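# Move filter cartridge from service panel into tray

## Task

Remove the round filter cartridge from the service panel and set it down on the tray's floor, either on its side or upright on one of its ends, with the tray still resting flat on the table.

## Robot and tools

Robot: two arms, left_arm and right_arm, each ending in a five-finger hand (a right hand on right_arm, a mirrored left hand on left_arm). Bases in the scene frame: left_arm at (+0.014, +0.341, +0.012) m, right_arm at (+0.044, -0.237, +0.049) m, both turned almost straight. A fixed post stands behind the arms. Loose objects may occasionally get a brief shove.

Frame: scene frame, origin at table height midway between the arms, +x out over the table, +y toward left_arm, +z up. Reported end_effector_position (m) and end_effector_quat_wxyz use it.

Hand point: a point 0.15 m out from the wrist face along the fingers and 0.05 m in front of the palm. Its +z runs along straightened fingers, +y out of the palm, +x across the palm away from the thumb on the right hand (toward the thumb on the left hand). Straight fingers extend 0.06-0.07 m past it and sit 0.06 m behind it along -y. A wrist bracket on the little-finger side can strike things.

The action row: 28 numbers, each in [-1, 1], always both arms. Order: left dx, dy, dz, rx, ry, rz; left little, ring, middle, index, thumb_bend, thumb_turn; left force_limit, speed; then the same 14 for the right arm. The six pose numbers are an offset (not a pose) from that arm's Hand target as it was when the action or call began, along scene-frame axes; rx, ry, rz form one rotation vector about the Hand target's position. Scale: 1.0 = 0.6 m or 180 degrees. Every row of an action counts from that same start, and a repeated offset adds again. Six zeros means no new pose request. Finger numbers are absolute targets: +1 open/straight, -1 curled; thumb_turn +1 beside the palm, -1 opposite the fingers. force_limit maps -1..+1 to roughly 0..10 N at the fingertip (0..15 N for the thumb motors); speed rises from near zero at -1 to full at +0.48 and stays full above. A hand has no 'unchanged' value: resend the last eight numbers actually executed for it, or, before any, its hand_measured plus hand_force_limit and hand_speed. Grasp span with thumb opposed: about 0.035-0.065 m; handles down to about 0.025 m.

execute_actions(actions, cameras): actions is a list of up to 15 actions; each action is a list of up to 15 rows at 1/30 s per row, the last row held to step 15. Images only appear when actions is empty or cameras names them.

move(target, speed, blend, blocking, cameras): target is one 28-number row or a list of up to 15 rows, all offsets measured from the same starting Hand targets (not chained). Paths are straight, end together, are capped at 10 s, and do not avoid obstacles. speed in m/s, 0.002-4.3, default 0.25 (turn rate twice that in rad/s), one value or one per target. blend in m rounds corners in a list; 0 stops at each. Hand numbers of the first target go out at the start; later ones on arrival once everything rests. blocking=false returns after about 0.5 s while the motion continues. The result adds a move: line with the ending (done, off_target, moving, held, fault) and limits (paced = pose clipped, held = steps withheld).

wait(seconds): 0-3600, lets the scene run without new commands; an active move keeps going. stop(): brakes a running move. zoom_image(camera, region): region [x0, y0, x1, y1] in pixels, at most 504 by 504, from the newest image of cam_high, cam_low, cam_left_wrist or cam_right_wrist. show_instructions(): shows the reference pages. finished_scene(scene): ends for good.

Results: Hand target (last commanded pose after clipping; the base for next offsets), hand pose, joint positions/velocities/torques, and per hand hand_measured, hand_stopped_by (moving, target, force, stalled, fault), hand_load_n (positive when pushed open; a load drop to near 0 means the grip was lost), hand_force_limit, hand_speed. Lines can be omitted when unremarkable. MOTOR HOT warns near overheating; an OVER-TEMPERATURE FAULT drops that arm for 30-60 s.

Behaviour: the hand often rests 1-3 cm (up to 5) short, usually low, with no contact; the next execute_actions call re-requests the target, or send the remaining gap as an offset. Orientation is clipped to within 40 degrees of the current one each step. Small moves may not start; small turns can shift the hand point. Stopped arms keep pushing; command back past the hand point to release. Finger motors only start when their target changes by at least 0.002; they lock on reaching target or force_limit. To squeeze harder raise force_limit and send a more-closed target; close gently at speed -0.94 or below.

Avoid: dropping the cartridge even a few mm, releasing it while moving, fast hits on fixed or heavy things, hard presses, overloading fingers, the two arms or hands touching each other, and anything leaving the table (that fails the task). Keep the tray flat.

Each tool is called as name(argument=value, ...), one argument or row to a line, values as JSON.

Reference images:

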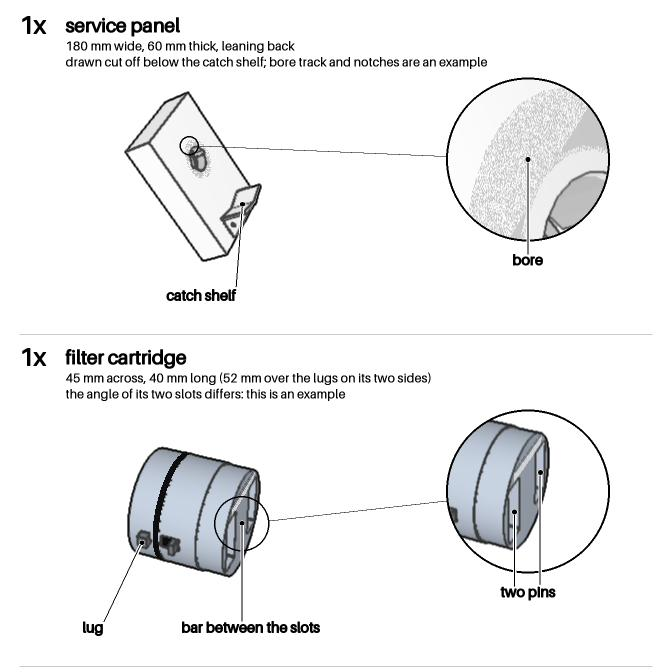

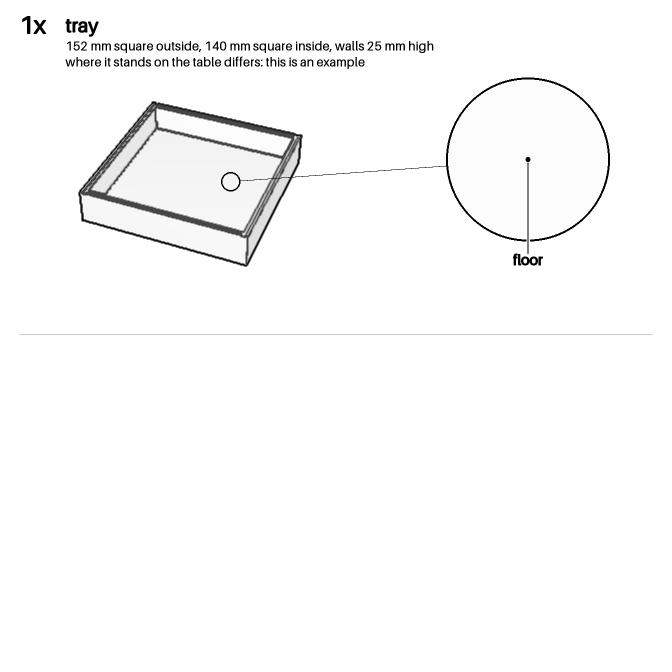

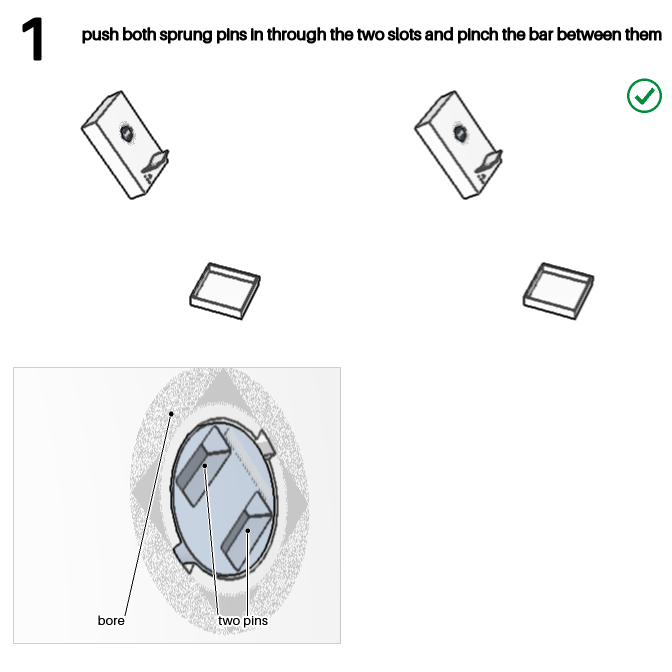

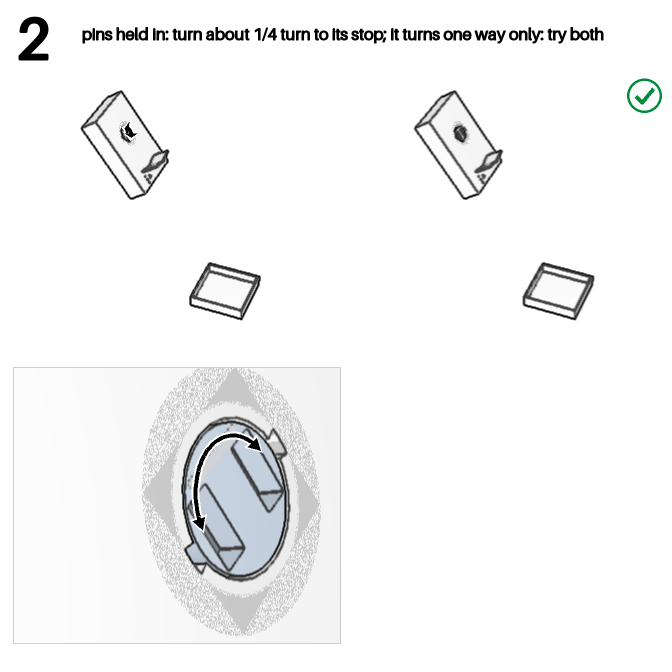

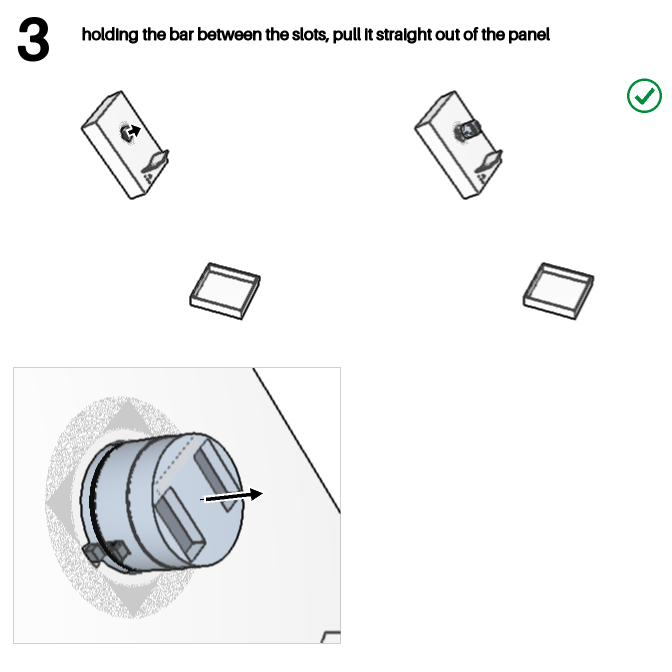

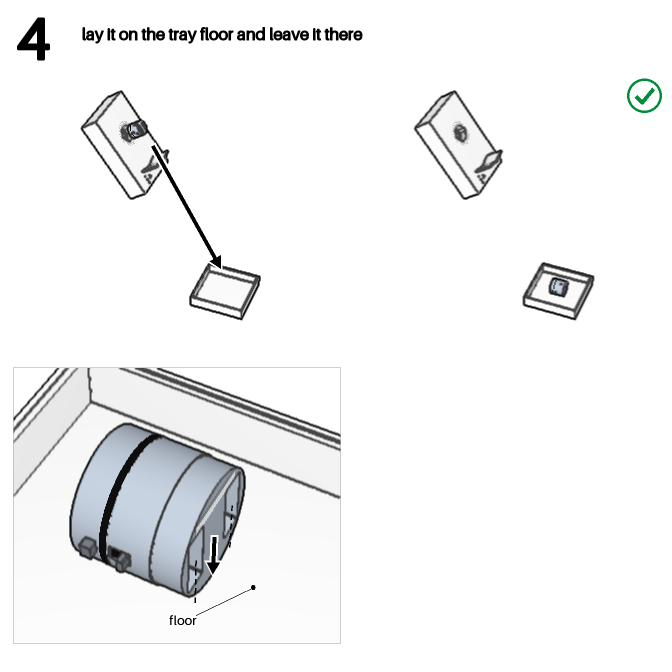

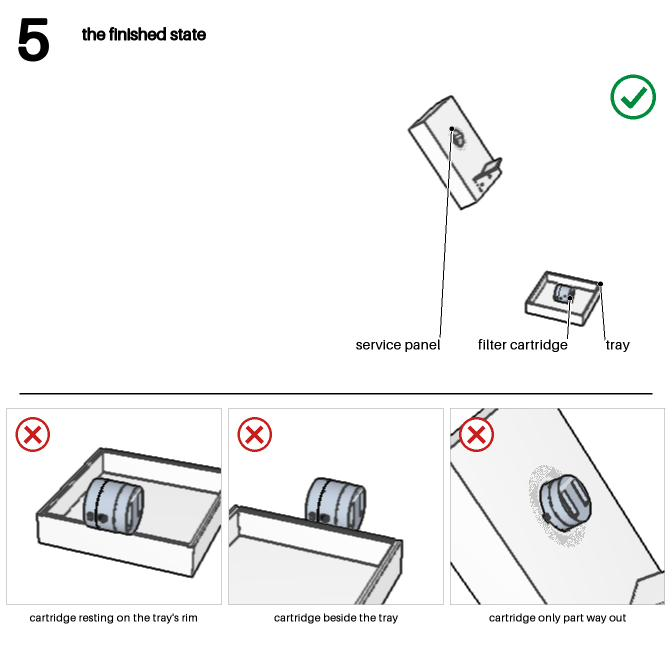

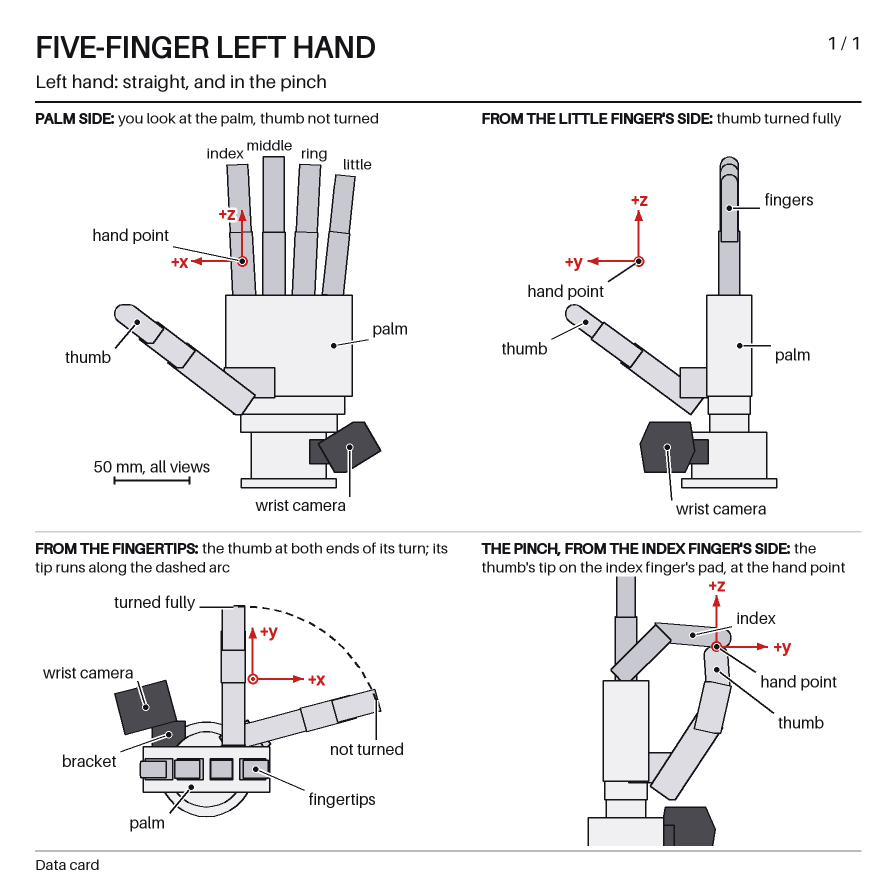

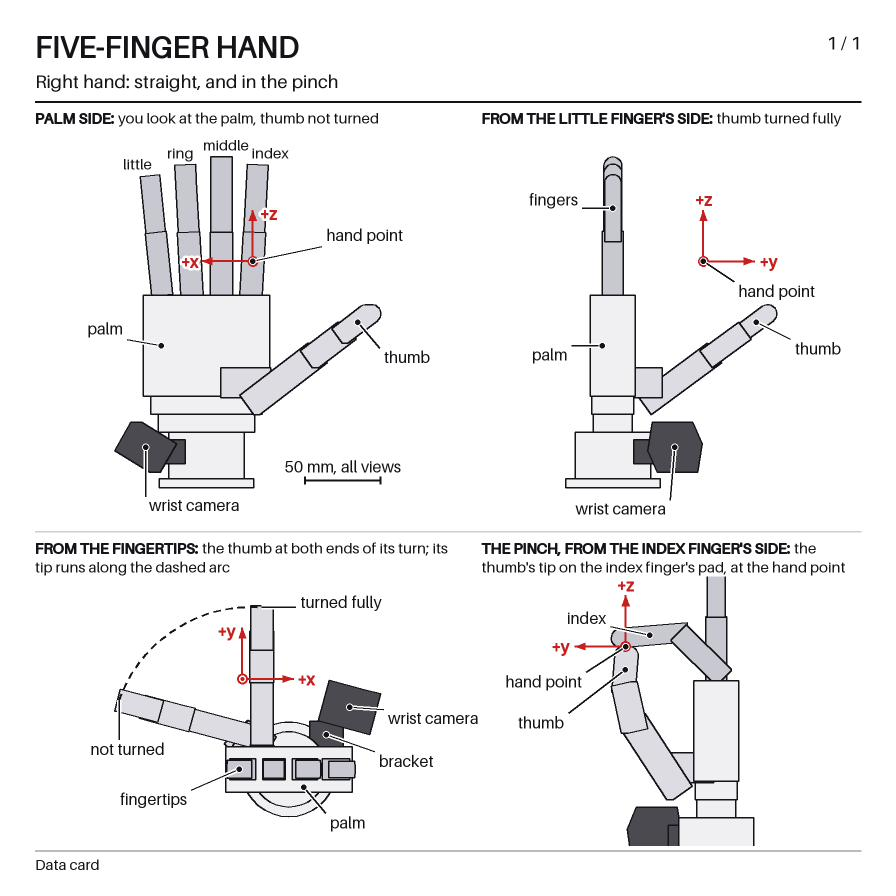

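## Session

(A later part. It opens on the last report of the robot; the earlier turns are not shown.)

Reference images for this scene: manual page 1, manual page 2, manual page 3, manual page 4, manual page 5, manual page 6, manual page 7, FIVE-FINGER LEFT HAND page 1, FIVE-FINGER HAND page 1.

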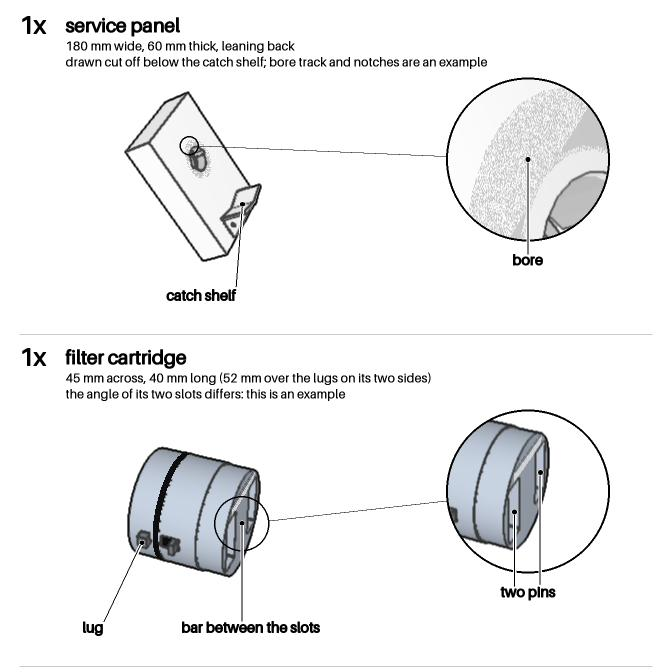

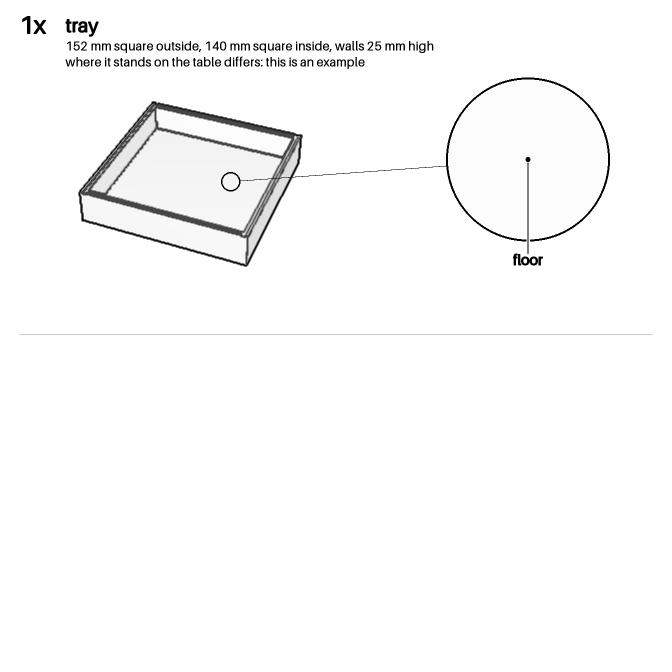

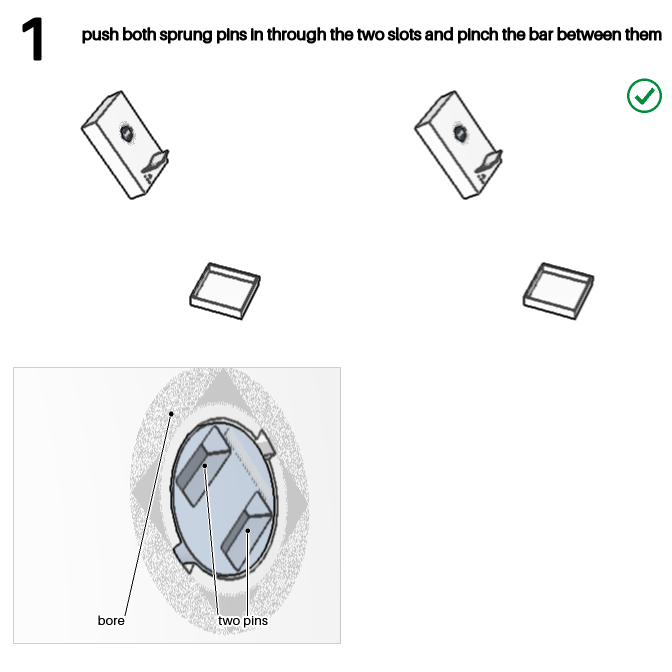

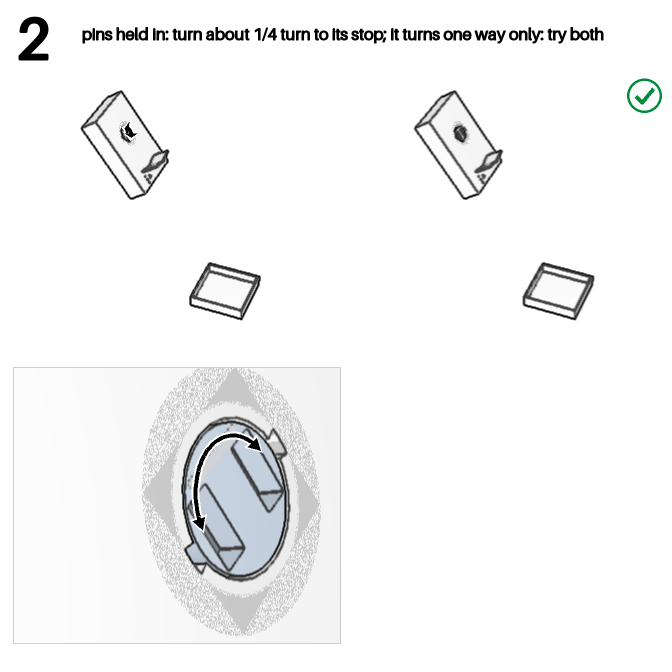

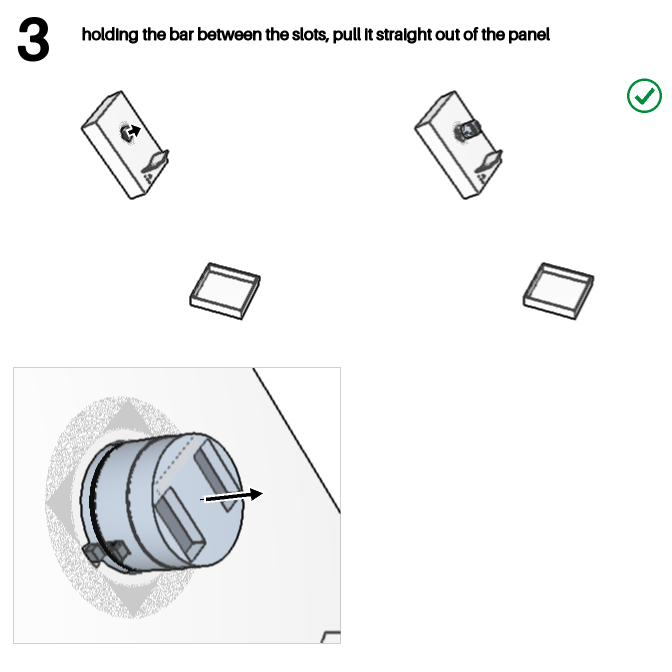

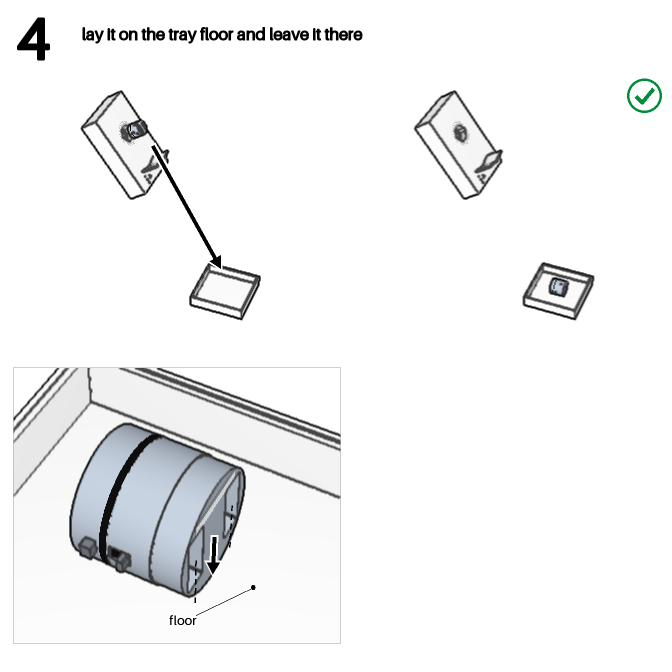

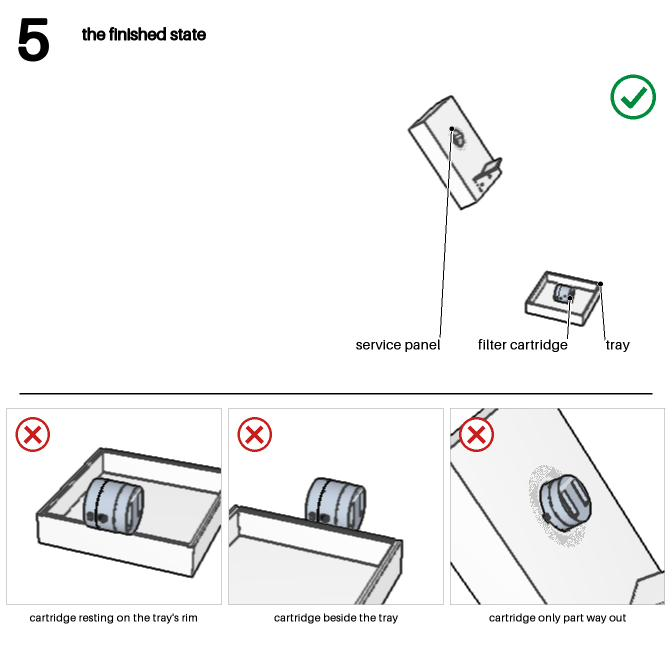

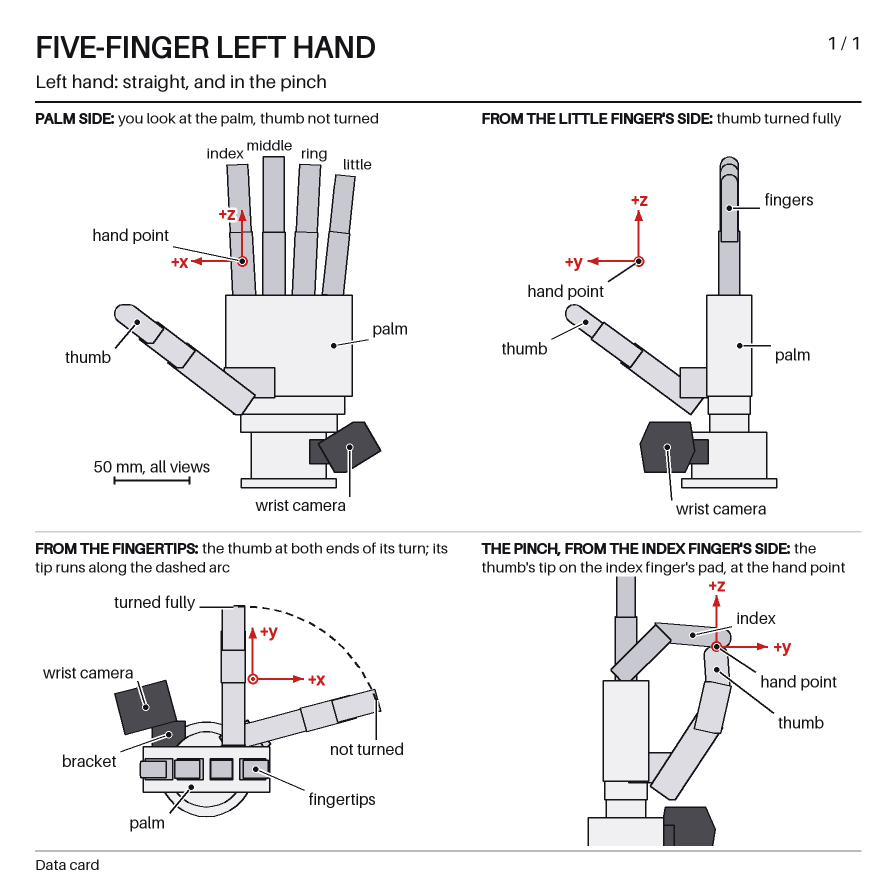

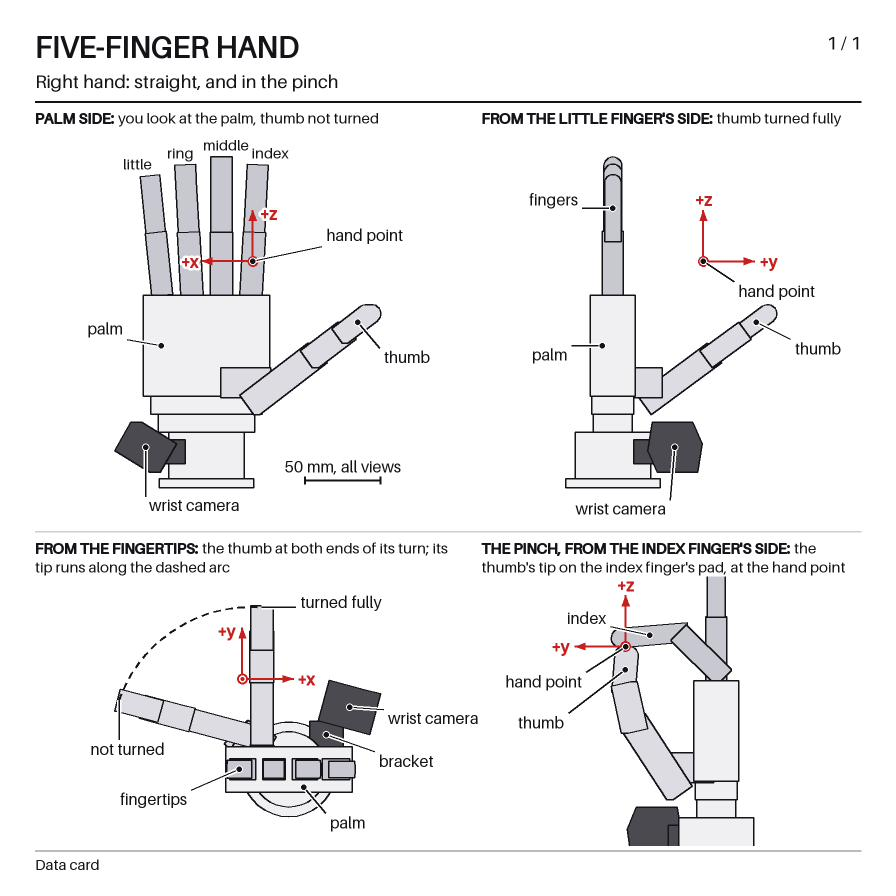

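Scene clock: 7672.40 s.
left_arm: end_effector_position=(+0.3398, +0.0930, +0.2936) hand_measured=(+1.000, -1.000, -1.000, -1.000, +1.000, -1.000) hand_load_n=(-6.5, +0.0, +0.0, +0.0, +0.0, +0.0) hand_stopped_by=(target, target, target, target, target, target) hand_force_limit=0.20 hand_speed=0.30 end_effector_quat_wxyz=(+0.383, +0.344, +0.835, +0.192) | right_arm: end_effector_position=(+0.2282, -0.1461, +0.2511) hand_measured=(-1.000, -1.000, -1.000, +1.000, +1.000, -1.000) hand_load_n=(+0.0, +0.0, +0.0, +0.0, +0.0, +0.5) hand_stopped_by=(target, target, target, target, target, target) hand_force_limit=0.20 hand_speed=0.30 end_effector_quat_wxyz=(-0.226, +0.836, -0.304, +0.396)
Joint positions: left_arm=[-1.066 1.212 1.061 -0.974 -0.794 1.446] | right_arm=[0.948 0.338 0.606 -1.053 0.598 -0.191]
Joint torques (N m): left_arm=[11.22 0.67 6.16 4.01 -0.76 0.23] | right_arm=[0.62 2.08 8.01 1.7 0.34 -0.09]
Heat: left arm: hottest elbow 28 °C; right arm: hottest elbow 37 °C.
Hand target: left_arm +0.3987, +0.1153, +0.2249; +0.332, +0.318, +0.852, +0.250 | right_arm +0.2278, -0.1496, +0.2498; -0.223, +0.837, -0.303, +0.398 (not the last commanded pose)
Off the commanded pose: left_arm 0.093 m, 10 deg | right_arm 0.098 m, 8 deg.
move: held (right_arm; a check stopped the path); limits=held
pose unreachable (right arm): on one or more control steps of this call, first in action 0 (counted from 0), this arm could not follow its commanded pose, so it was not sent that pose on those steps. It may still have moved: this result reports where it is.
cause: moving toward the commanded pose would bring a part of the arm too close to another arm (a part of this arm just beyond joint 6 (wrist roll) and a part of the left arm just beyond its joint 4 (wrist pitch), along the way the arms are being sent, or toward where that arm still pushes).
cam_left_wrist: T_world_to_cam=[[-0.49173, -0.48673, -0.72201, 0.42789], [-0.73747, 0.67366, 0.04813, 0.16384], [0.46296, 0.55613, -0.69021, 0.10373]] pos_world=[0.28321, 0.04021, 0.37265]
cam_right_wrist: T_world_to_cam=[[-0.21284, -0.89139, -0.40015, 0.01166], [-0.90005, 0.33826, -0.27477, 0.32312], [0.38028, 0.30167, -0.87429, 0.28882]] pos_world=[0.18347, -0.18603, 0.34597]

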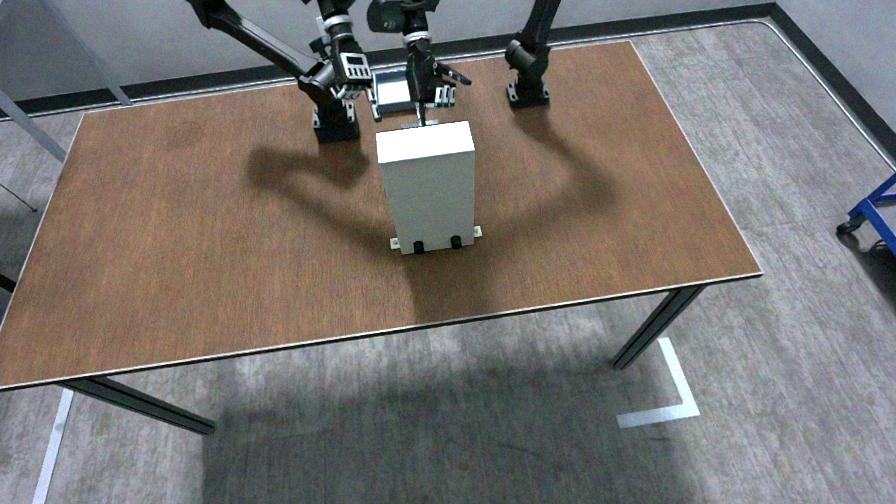

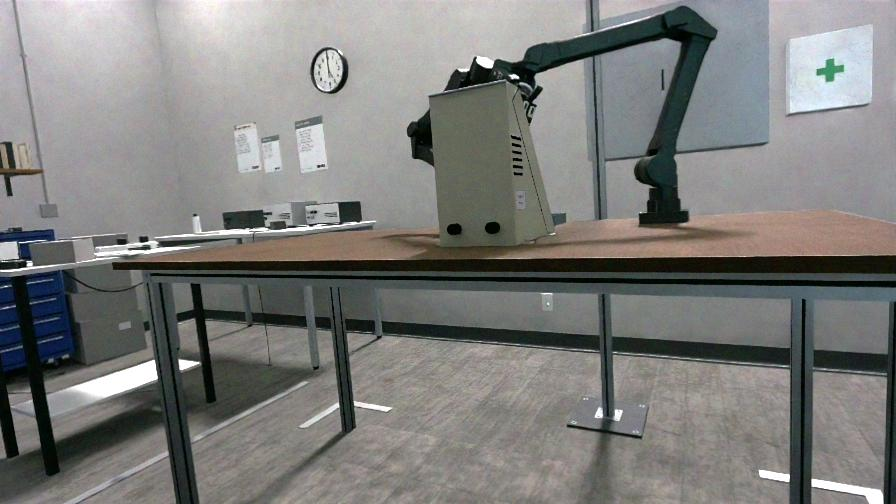

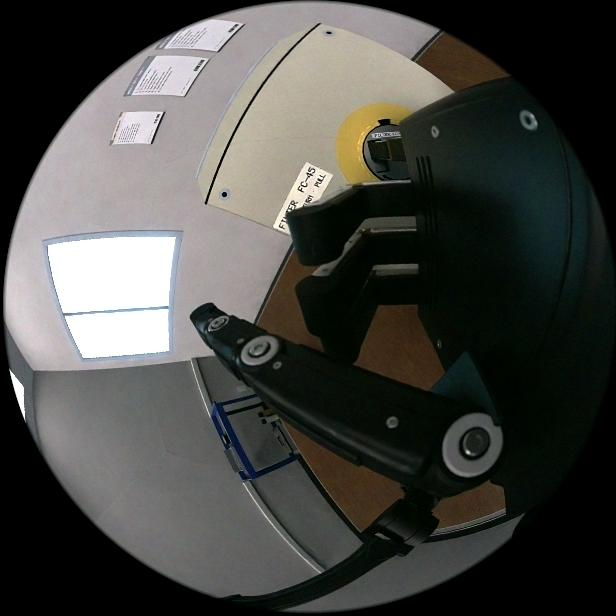

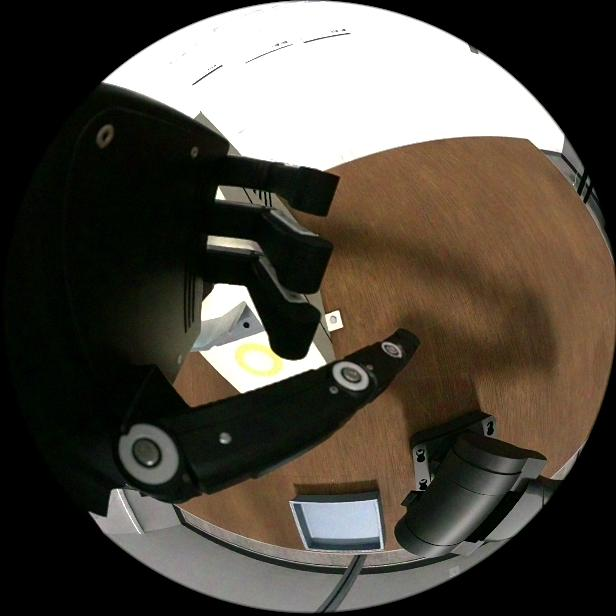

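move(
  target=[
    [0,0,0,0,0,0,1,-1,-1,-1,1,-1,0.2,0.3,0.112,-0.03,0.0327,0.0267,0.0578,0.0072,-1,-1,-1,1,1,-1,0.2,0.3],
    [0,0,0,0,0,0,1,-1,-1,-1,1,-1,0.2,0.3,0.112,0.1412,0.0327,0.0267,0.0578,0.0072,-1,-1,-1,1,1,-1,0.2,0.3],
  ],
  speed=0.12,
  cameras=["cam_high", "cam_right_wrist"],
)

Scene clock: 7702.30 s.
left_arm: end_effector_position=(+0.3398, +0.0930, +0.2936) hand_measured=(+1.000, -1.000, -1.000, -1.000, +1.000, -1.000) hand_load_n=(-6.0, +0.0, +0.0, +0.0, +0.0, +0.0) hand_stopped_by=(target, target, target, target, target, target) hand_force_limit=0.20 hand_speed=0.30 end_effector_quat_wxyz=(+0.383, +0.344, +0.835, +0.192) | right_arm: end_effector_position=(+0.2827, -0.1454, +0.2462) hand_measured=(-1.000, -1.000, -1.000, +1.000, +1.000, -1.000) hand_load_n=(+0.0, +0.0, +0.0, +0.0, -0.5, +0.0) hand_stopped_by=(target, target, target, target, target, target) hand_force_limit=0.20 hand_speed=0.30 end_effector_quat_wxyz=(-0.213, +0.877, -0.319, +0.289)
Joint positions: left_arm=[-1.066 1.212 1.061 -0.974 -0.794 1.446] | right_arm=[0.463 0.6 0.708 -0.95 0.111 -0.463]
Joint torques (N m): left_arm=[11.4 0.73 6.16 3.99 -0.76 0.23] | right_arm=[0.56 -0.91 8.53 1.78 -0.07 -0.09]
Heat: left arm: hottest elbow 27 °C; right arm: hottest elbow 34 °C.
Hand target: left_arm +0.3987, +0.1153, +0.2249; +0.332, +0.318, +0.852, +0.250 | right_arm +0.2824, -0.1478, +0.2475; -0.213, +0.877, -0.317, +0.292 (not the last commanded pose)
Off the commanded pose: left_arm 0.093 m, 10 deg | right_arm 0.085 m, 3 deg.
move: held (right_arm; a check stopped the path); path passed 1 of 2 targets; limits=held
pose unreachable (right arm): on one or more control steps of this call, first in action 0 (counted from 0), this arm could not follow its commanded pose, so it was not sent that pose on those steps. It may still have moved: this result reports where it is.
cause: moving toward the commanded pose would bring a part of the arm too close to another arm (a part of this arm just beyond joint 6 (wrist roll) and a part of the left arm just beyond its joint 4 (wrist pitch), at the place that arm is still heading or pushing toward).
cam_right_wrist: T_world_to_cam=[[-0.26766, -0.88579, -0.37911, 0.0331], [-0.94939, 0.30958, -0.05303, 0.32577], [0.16434, 0.34573, -0.92383, 0.34331]] pos_world=[0.26172, -0.19023, 0.34699]

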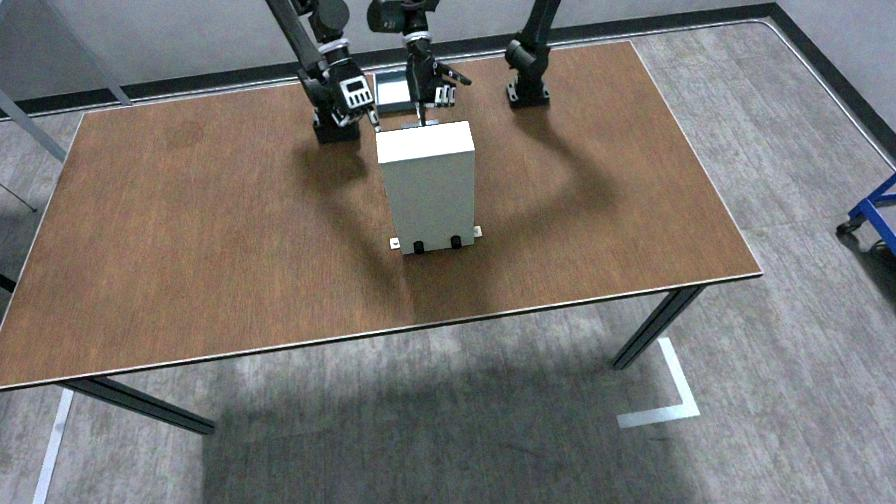

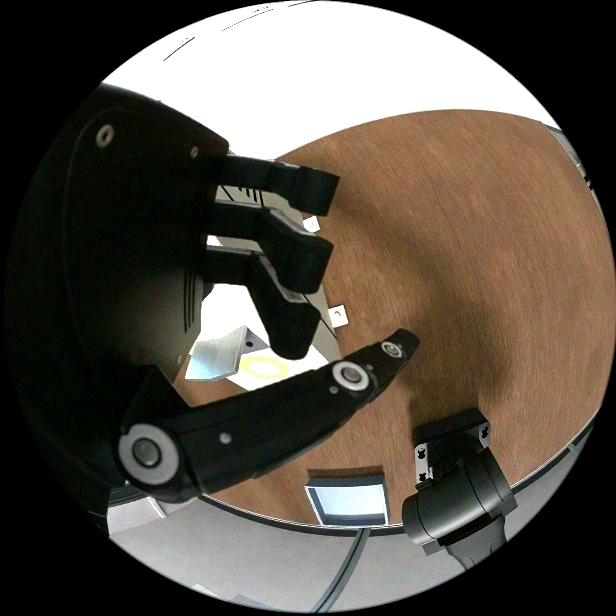

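zoom_image(
  camera="cam_high",
  region=[300, 0, 480, 140],
)

Scaled by 2.800 from the camera's image (finer frame: 1280x720).

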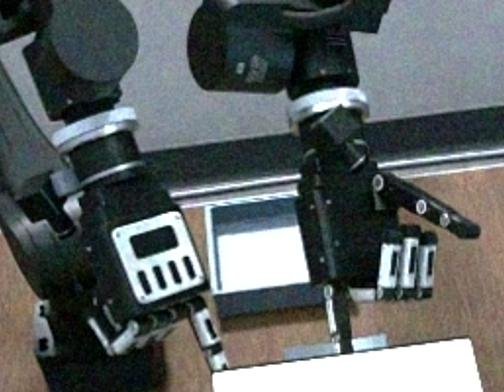

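move(
  target=[-0.0197,-0.0127,0.0277,-0.049,-0.0635,-0.0702,1,-1,-1,-1,1,-1,0.2,0.3,0,0,0,0,0,0,-1,-1,-1,1,1,-1,0.2,0.3],
  speed=0.1,
  cameras=["cam_high","cam_left_wrist"],
)

zoom_image(
  camera="cam_left_wrist",
  region=[340, 110, 410, 180],
)

Scene clock: 7735.80 s.
left_arm: end_effector_position=(+0.3490, +0.0984, +0.2770) hand_measured=(+1.000, -1.000, -1.000, -1.000, +1.000, -1.000) hand_load_n=(-5.5, +0.0, +0.0, +0.0, -0.5, +0.0) hand_stopped_by=(target, target, target, target, target, target) hand_force_limit=0.20 hand_speed=0.30 end_effector_quat_wxyz=(+0.492, +0.363, +0.778, +0.146) | right_arm: end_effector_position=(+0.2827, -0.1454, +0.2462) hand_measured=(-1.000, -1.000, -1.000, +1.000, +1.000, -1.000) hand_load_n=(+0.0, +0.5, +0.0, +0.0, +0.0, +0.0) hand_stopped_by=(target, target, target, target, target, target) hand_force_limit=0.20 hand_speed=0.30 end_effector_quat_wxyz=(-0.213, +0.877, -0.319, +0.289)
Joint positions: left_arm=[-1.051 1.056 0.786 -0.466 -0.786 1.725] | right_arm=[0.463 0.6 0.708 -0.95 0.111 -0.463]
Joint torques (N m): left_arm=[8.12 -0.21 9.65 3.66 0.5 0.35] | right_arm=[0.5 -0.79 8.55 1.83 -0.07 -0.07]
Heat: left arm: hottest elbow 27 °C; right arm: hottest elbow 34 °C.
Hand target: left_arm +0.3869, +0.1076, +0.2414; +0.463, +0.357, +0.792, +0.177 | right_arm +0.2824, -0.1478, +0.2475; -0.213, +0.877, -0.317, +0.292
Off the commanded pose: left_arm 0.053 m, 5 deg | right_arm 0.003 m, 0 deg.
move: off_target (left_arm)
cam_left_wrist: T_world_to_cam=[[-0.42729, -0.50491, -0.74999, 0.41015], [-0.61957, 0.76766, -0.16382, 0.17611], [0.65845, 0.39467, -0.64084, 0.01905]] pos_world=[0.27182, 0.06438, 0.34867]

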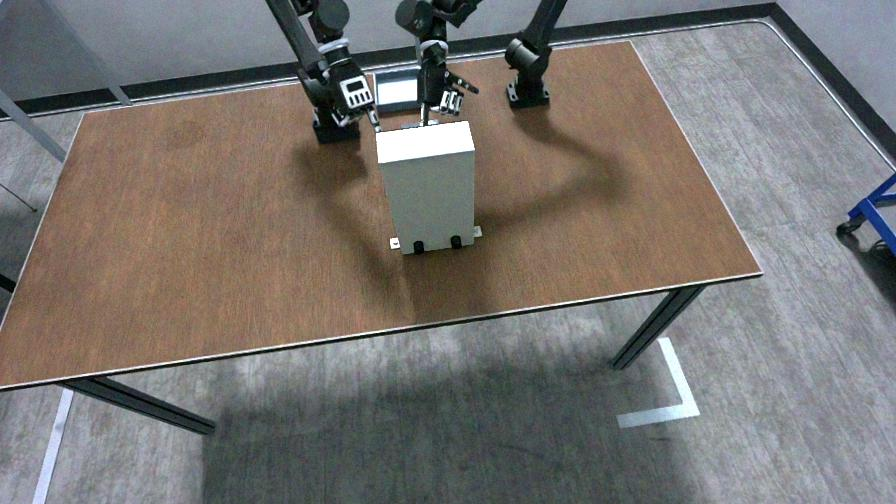

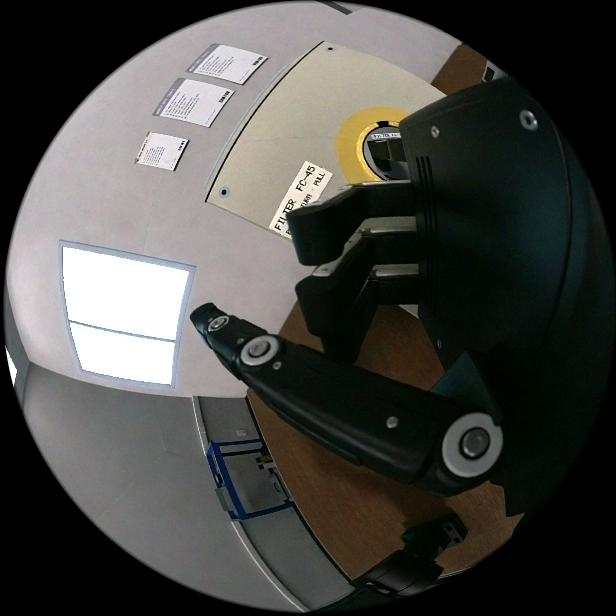

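Scaled by 7.200 from the camera's image (finer frame: 880x880).

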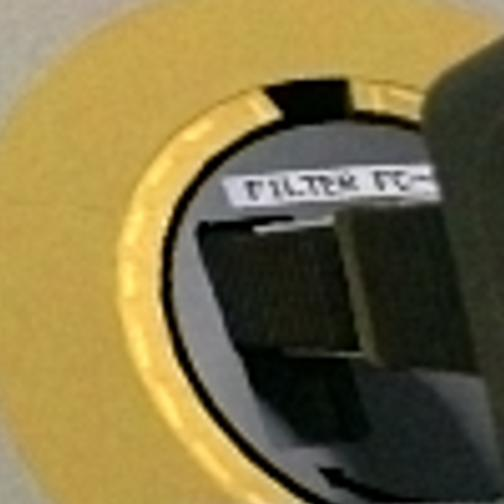

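zoom_image(
  camera="cam_left_wrist",
  region=[370, 152, 394, 176],
)

Scaled by 21.000 from the camera's image (finer frame: 880x880).

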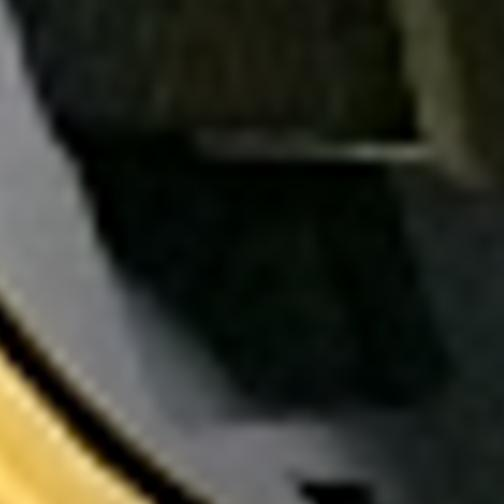

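move(
  target=[0,0,0,0,0,0,1,-1,-1,-1,1,-1,0.2,0.3,0.021,0.1382,0.0365,0.0132,-0.0125,-0.0074,-1,-1,-1,1,1,-1,0.2,0.3],
  speed=0.12,
  cameras=["cam_high", "cam_right_wrist","cam_left_wrist"],
)

Scene clock: 7744.97 s.
left_arm: end_effector_position=(+0.3490, +0.0984, +0.2768) hand_measured=(+1.000, -1.000, -1.000, -1.000, +1.000, -1.000) hand_load_n=(-6.0, +0.0, +0.0, +0.0, +0.0, +0.0) hand_stopped_by=(target, target, target, target, target, target) hand_force_limit=0.20 hand_speed=0.30 end_effector_quat_wxyz=(+0.492, +0.363, +0.778, +0.146) | right_arm: end_effector_position=(+0.2827, -0.0781, +0.2480) hand_measured=(-1.000, -1.000, -1.000, +1.000, +1.000, -1.000) hand_load_n=(+0.0, +0.0, +0.0, -1.0, +0.0, +0.0) hand_stopped_by=(target, target, target, target, target, target) hand_force_limit=0.20 hand_speed=0.30 end_effector_quat_wxyz=(-0.212, +0.874, -0.323, +0.294)
Joint positions: left_arm=[-1.051 1.056 0.786 -0.465 -0.786 1.726] | right_arm=[0.758 0.733 0.761 -0.915 0.315 -0.23]
Joint torques (N m): left_arm=[8.23 0.03 9.52 3.74 0.51 0.34] | right_arm=[1.85 -0.38 11.78 2.71 0.38 0.19]
Heat: left arm: hottest elbow 27 °C; right arm: hottest elbow 34 °C.
Hand target: left_arm +0.3869, +0.1077, +0.2413; +0.463, +0.357, +0.792, +0.177 | right_arm +0.2949, -0.0649, +0.2693; -0.234, +0.862, -0.329, +0.305
Off the commanded pose: left_arm 0.053 m, 5 deg | right_arm 0.028 m, 3 deg.
move: off_target (right_arm)
cam_left_wrist: T_world_to_cam=[[-0.4273, -0.5046, -0.7502, 0.41005], [-0.61944, 0.76781, -0.16362, 0.17597], [0.65857, 0.39478, -0.64065, 0.01882]] pos_world=[0.27182, 0.06438, 0.34847]
cam_right_wrist: T_world_to_cam=[[-0.27416, -0.88389, -0.3789, 0.09533], [-0.94567, 0.31939, -0.06081, 0.3067], [0.17477, 0.34165, -0.92344, 0.31828]] pos_world=[0.26055, -0.12243, 0.34869]
Images, in order (width x height): cam_high 896x504, cam_left_wrist 616x616, cam_right_wrist 616x616.

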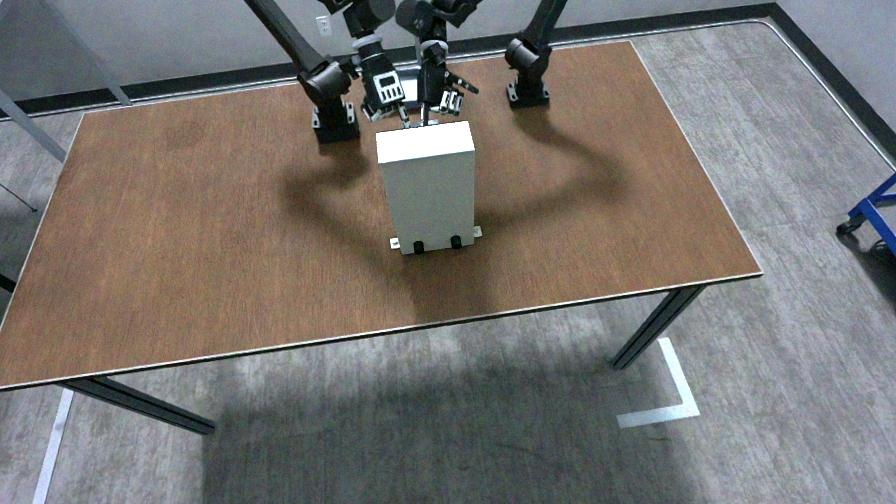

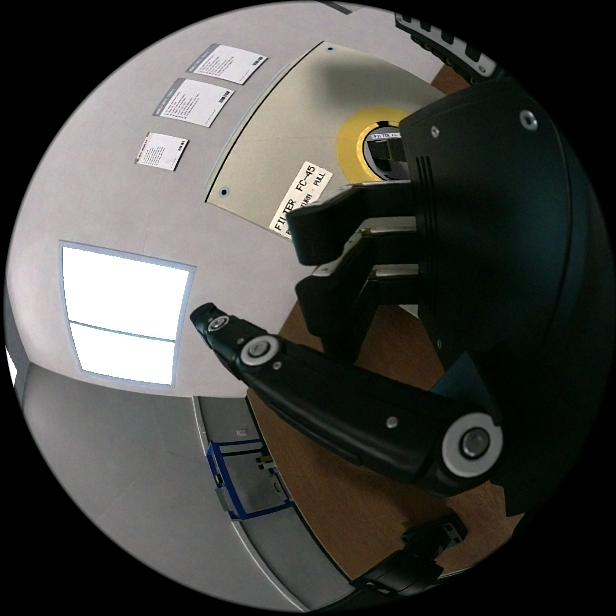

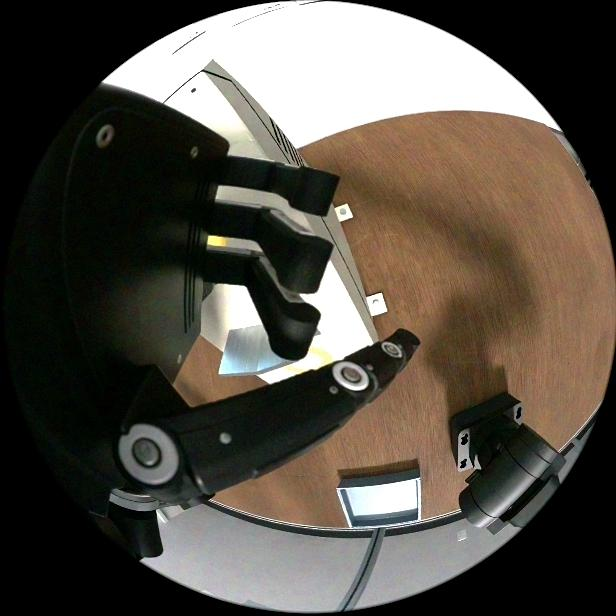

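zoom_image(
  camera="cam_high",
  region=[300, 0, 480, 140],
)

Scaled by 2.800 from the camera's image (finer frame: 1280x720).

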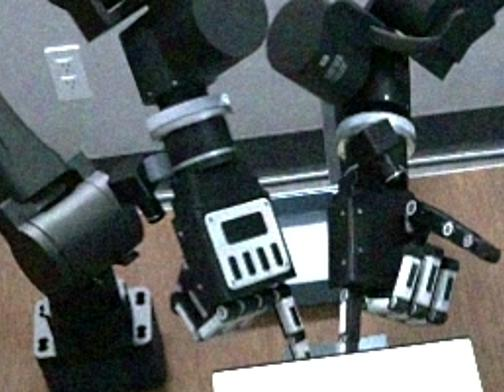

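move(
  target=[0,0,0,0,0,0,1,-1,-1,-1,1,-1,0.2,0.3,-0.0165,0.0248,0.0595,0,0,0,-1,-1,-1,1,1,-1,0.2,0.3],
  speed=0.08,
  cameras=["cam_left_wrist"],
)

Scene clock: 7757.80 s.
left_arm: end_effector_position=(+0.3490, +0.0984, +0.2770) hand_measured=(+1.000, -1.000, -1.000, -1.000, +1.000, -1.000) hand_load_n=(-5.5, +0.0, +0.5, +0.0, +0.0, +0.0) hand_stopped_by=(target, target, target, target, target, target) hand_force_limit=0.20 hand_speed=0.30 end_effector_quat_wxyz=(+0.492, +0.363, +0.778, +0.146) | right_arm: end_effector_position=(+0.2812, -0.0577, +0.2870) hand_measured=(-1.000, -1.000, -1.000, +1.000, +1.000, -1.000) hand_load_n=(+0.0, +0.0, +0.5, +0.0, +0.0, +0.0) hand_stopped_by=(target, target, target, target, target, target) hand_force_limit=0.20 hand_speed=0.30 end_effector_quat_wxyz=(-0.223, +0.868, -0.325, +0.302)
Joint positions: left_arm=[-1.051 1.055 0.786 -0.465 -0.786 1.726] | right_arm=[0.834 0.764 0.868 -0.983 0.369 -0.166]
Joint torques (N m): left_arm=[8.06 0.09 9.58 3.7 0.49 0.34] | right_arm=[1.9 -1.14 11.79 1.31 0.34 0.15]
Heat: left arm: hottest elbow 28 °C; right arm: hottest elbow 34 °C.
Hand target: left_arm +0.3868, +0.1076, +0.2413; +0.463, +0.357, +0.792, +0.177 | right_arm +0.2851, -0.0500, +0.3051; -0.234, +0.862, -0.329, +0.305
Off the commanded pose: left_arm 0.053 m, 5 deg | right_arm 0.020 m, 2 deg.
move: off_target (right_arm)
cam_left_wrist: T_world_to_cam=[[-0.4276, -0.50416, -0.75032, 0.41023], [-0.61892, 0.76825, -0.16349, 0.17577], [0.65886, 0.39448, -0.64053, 0.01878]] pos_world=[0.27182, 0.06438, 0.34857]

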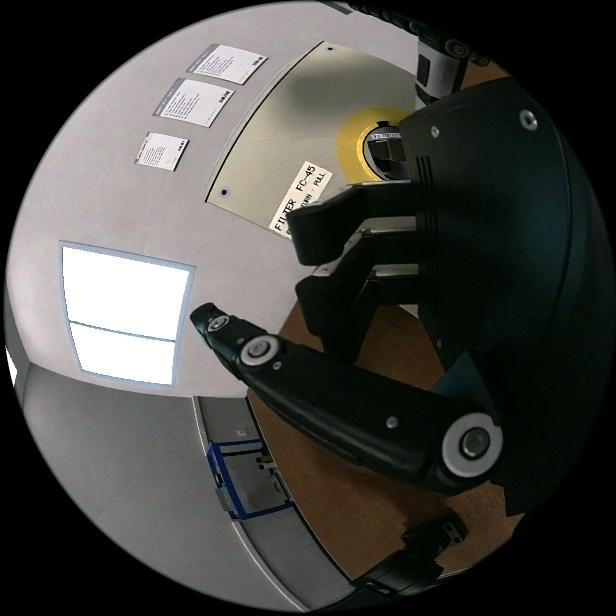

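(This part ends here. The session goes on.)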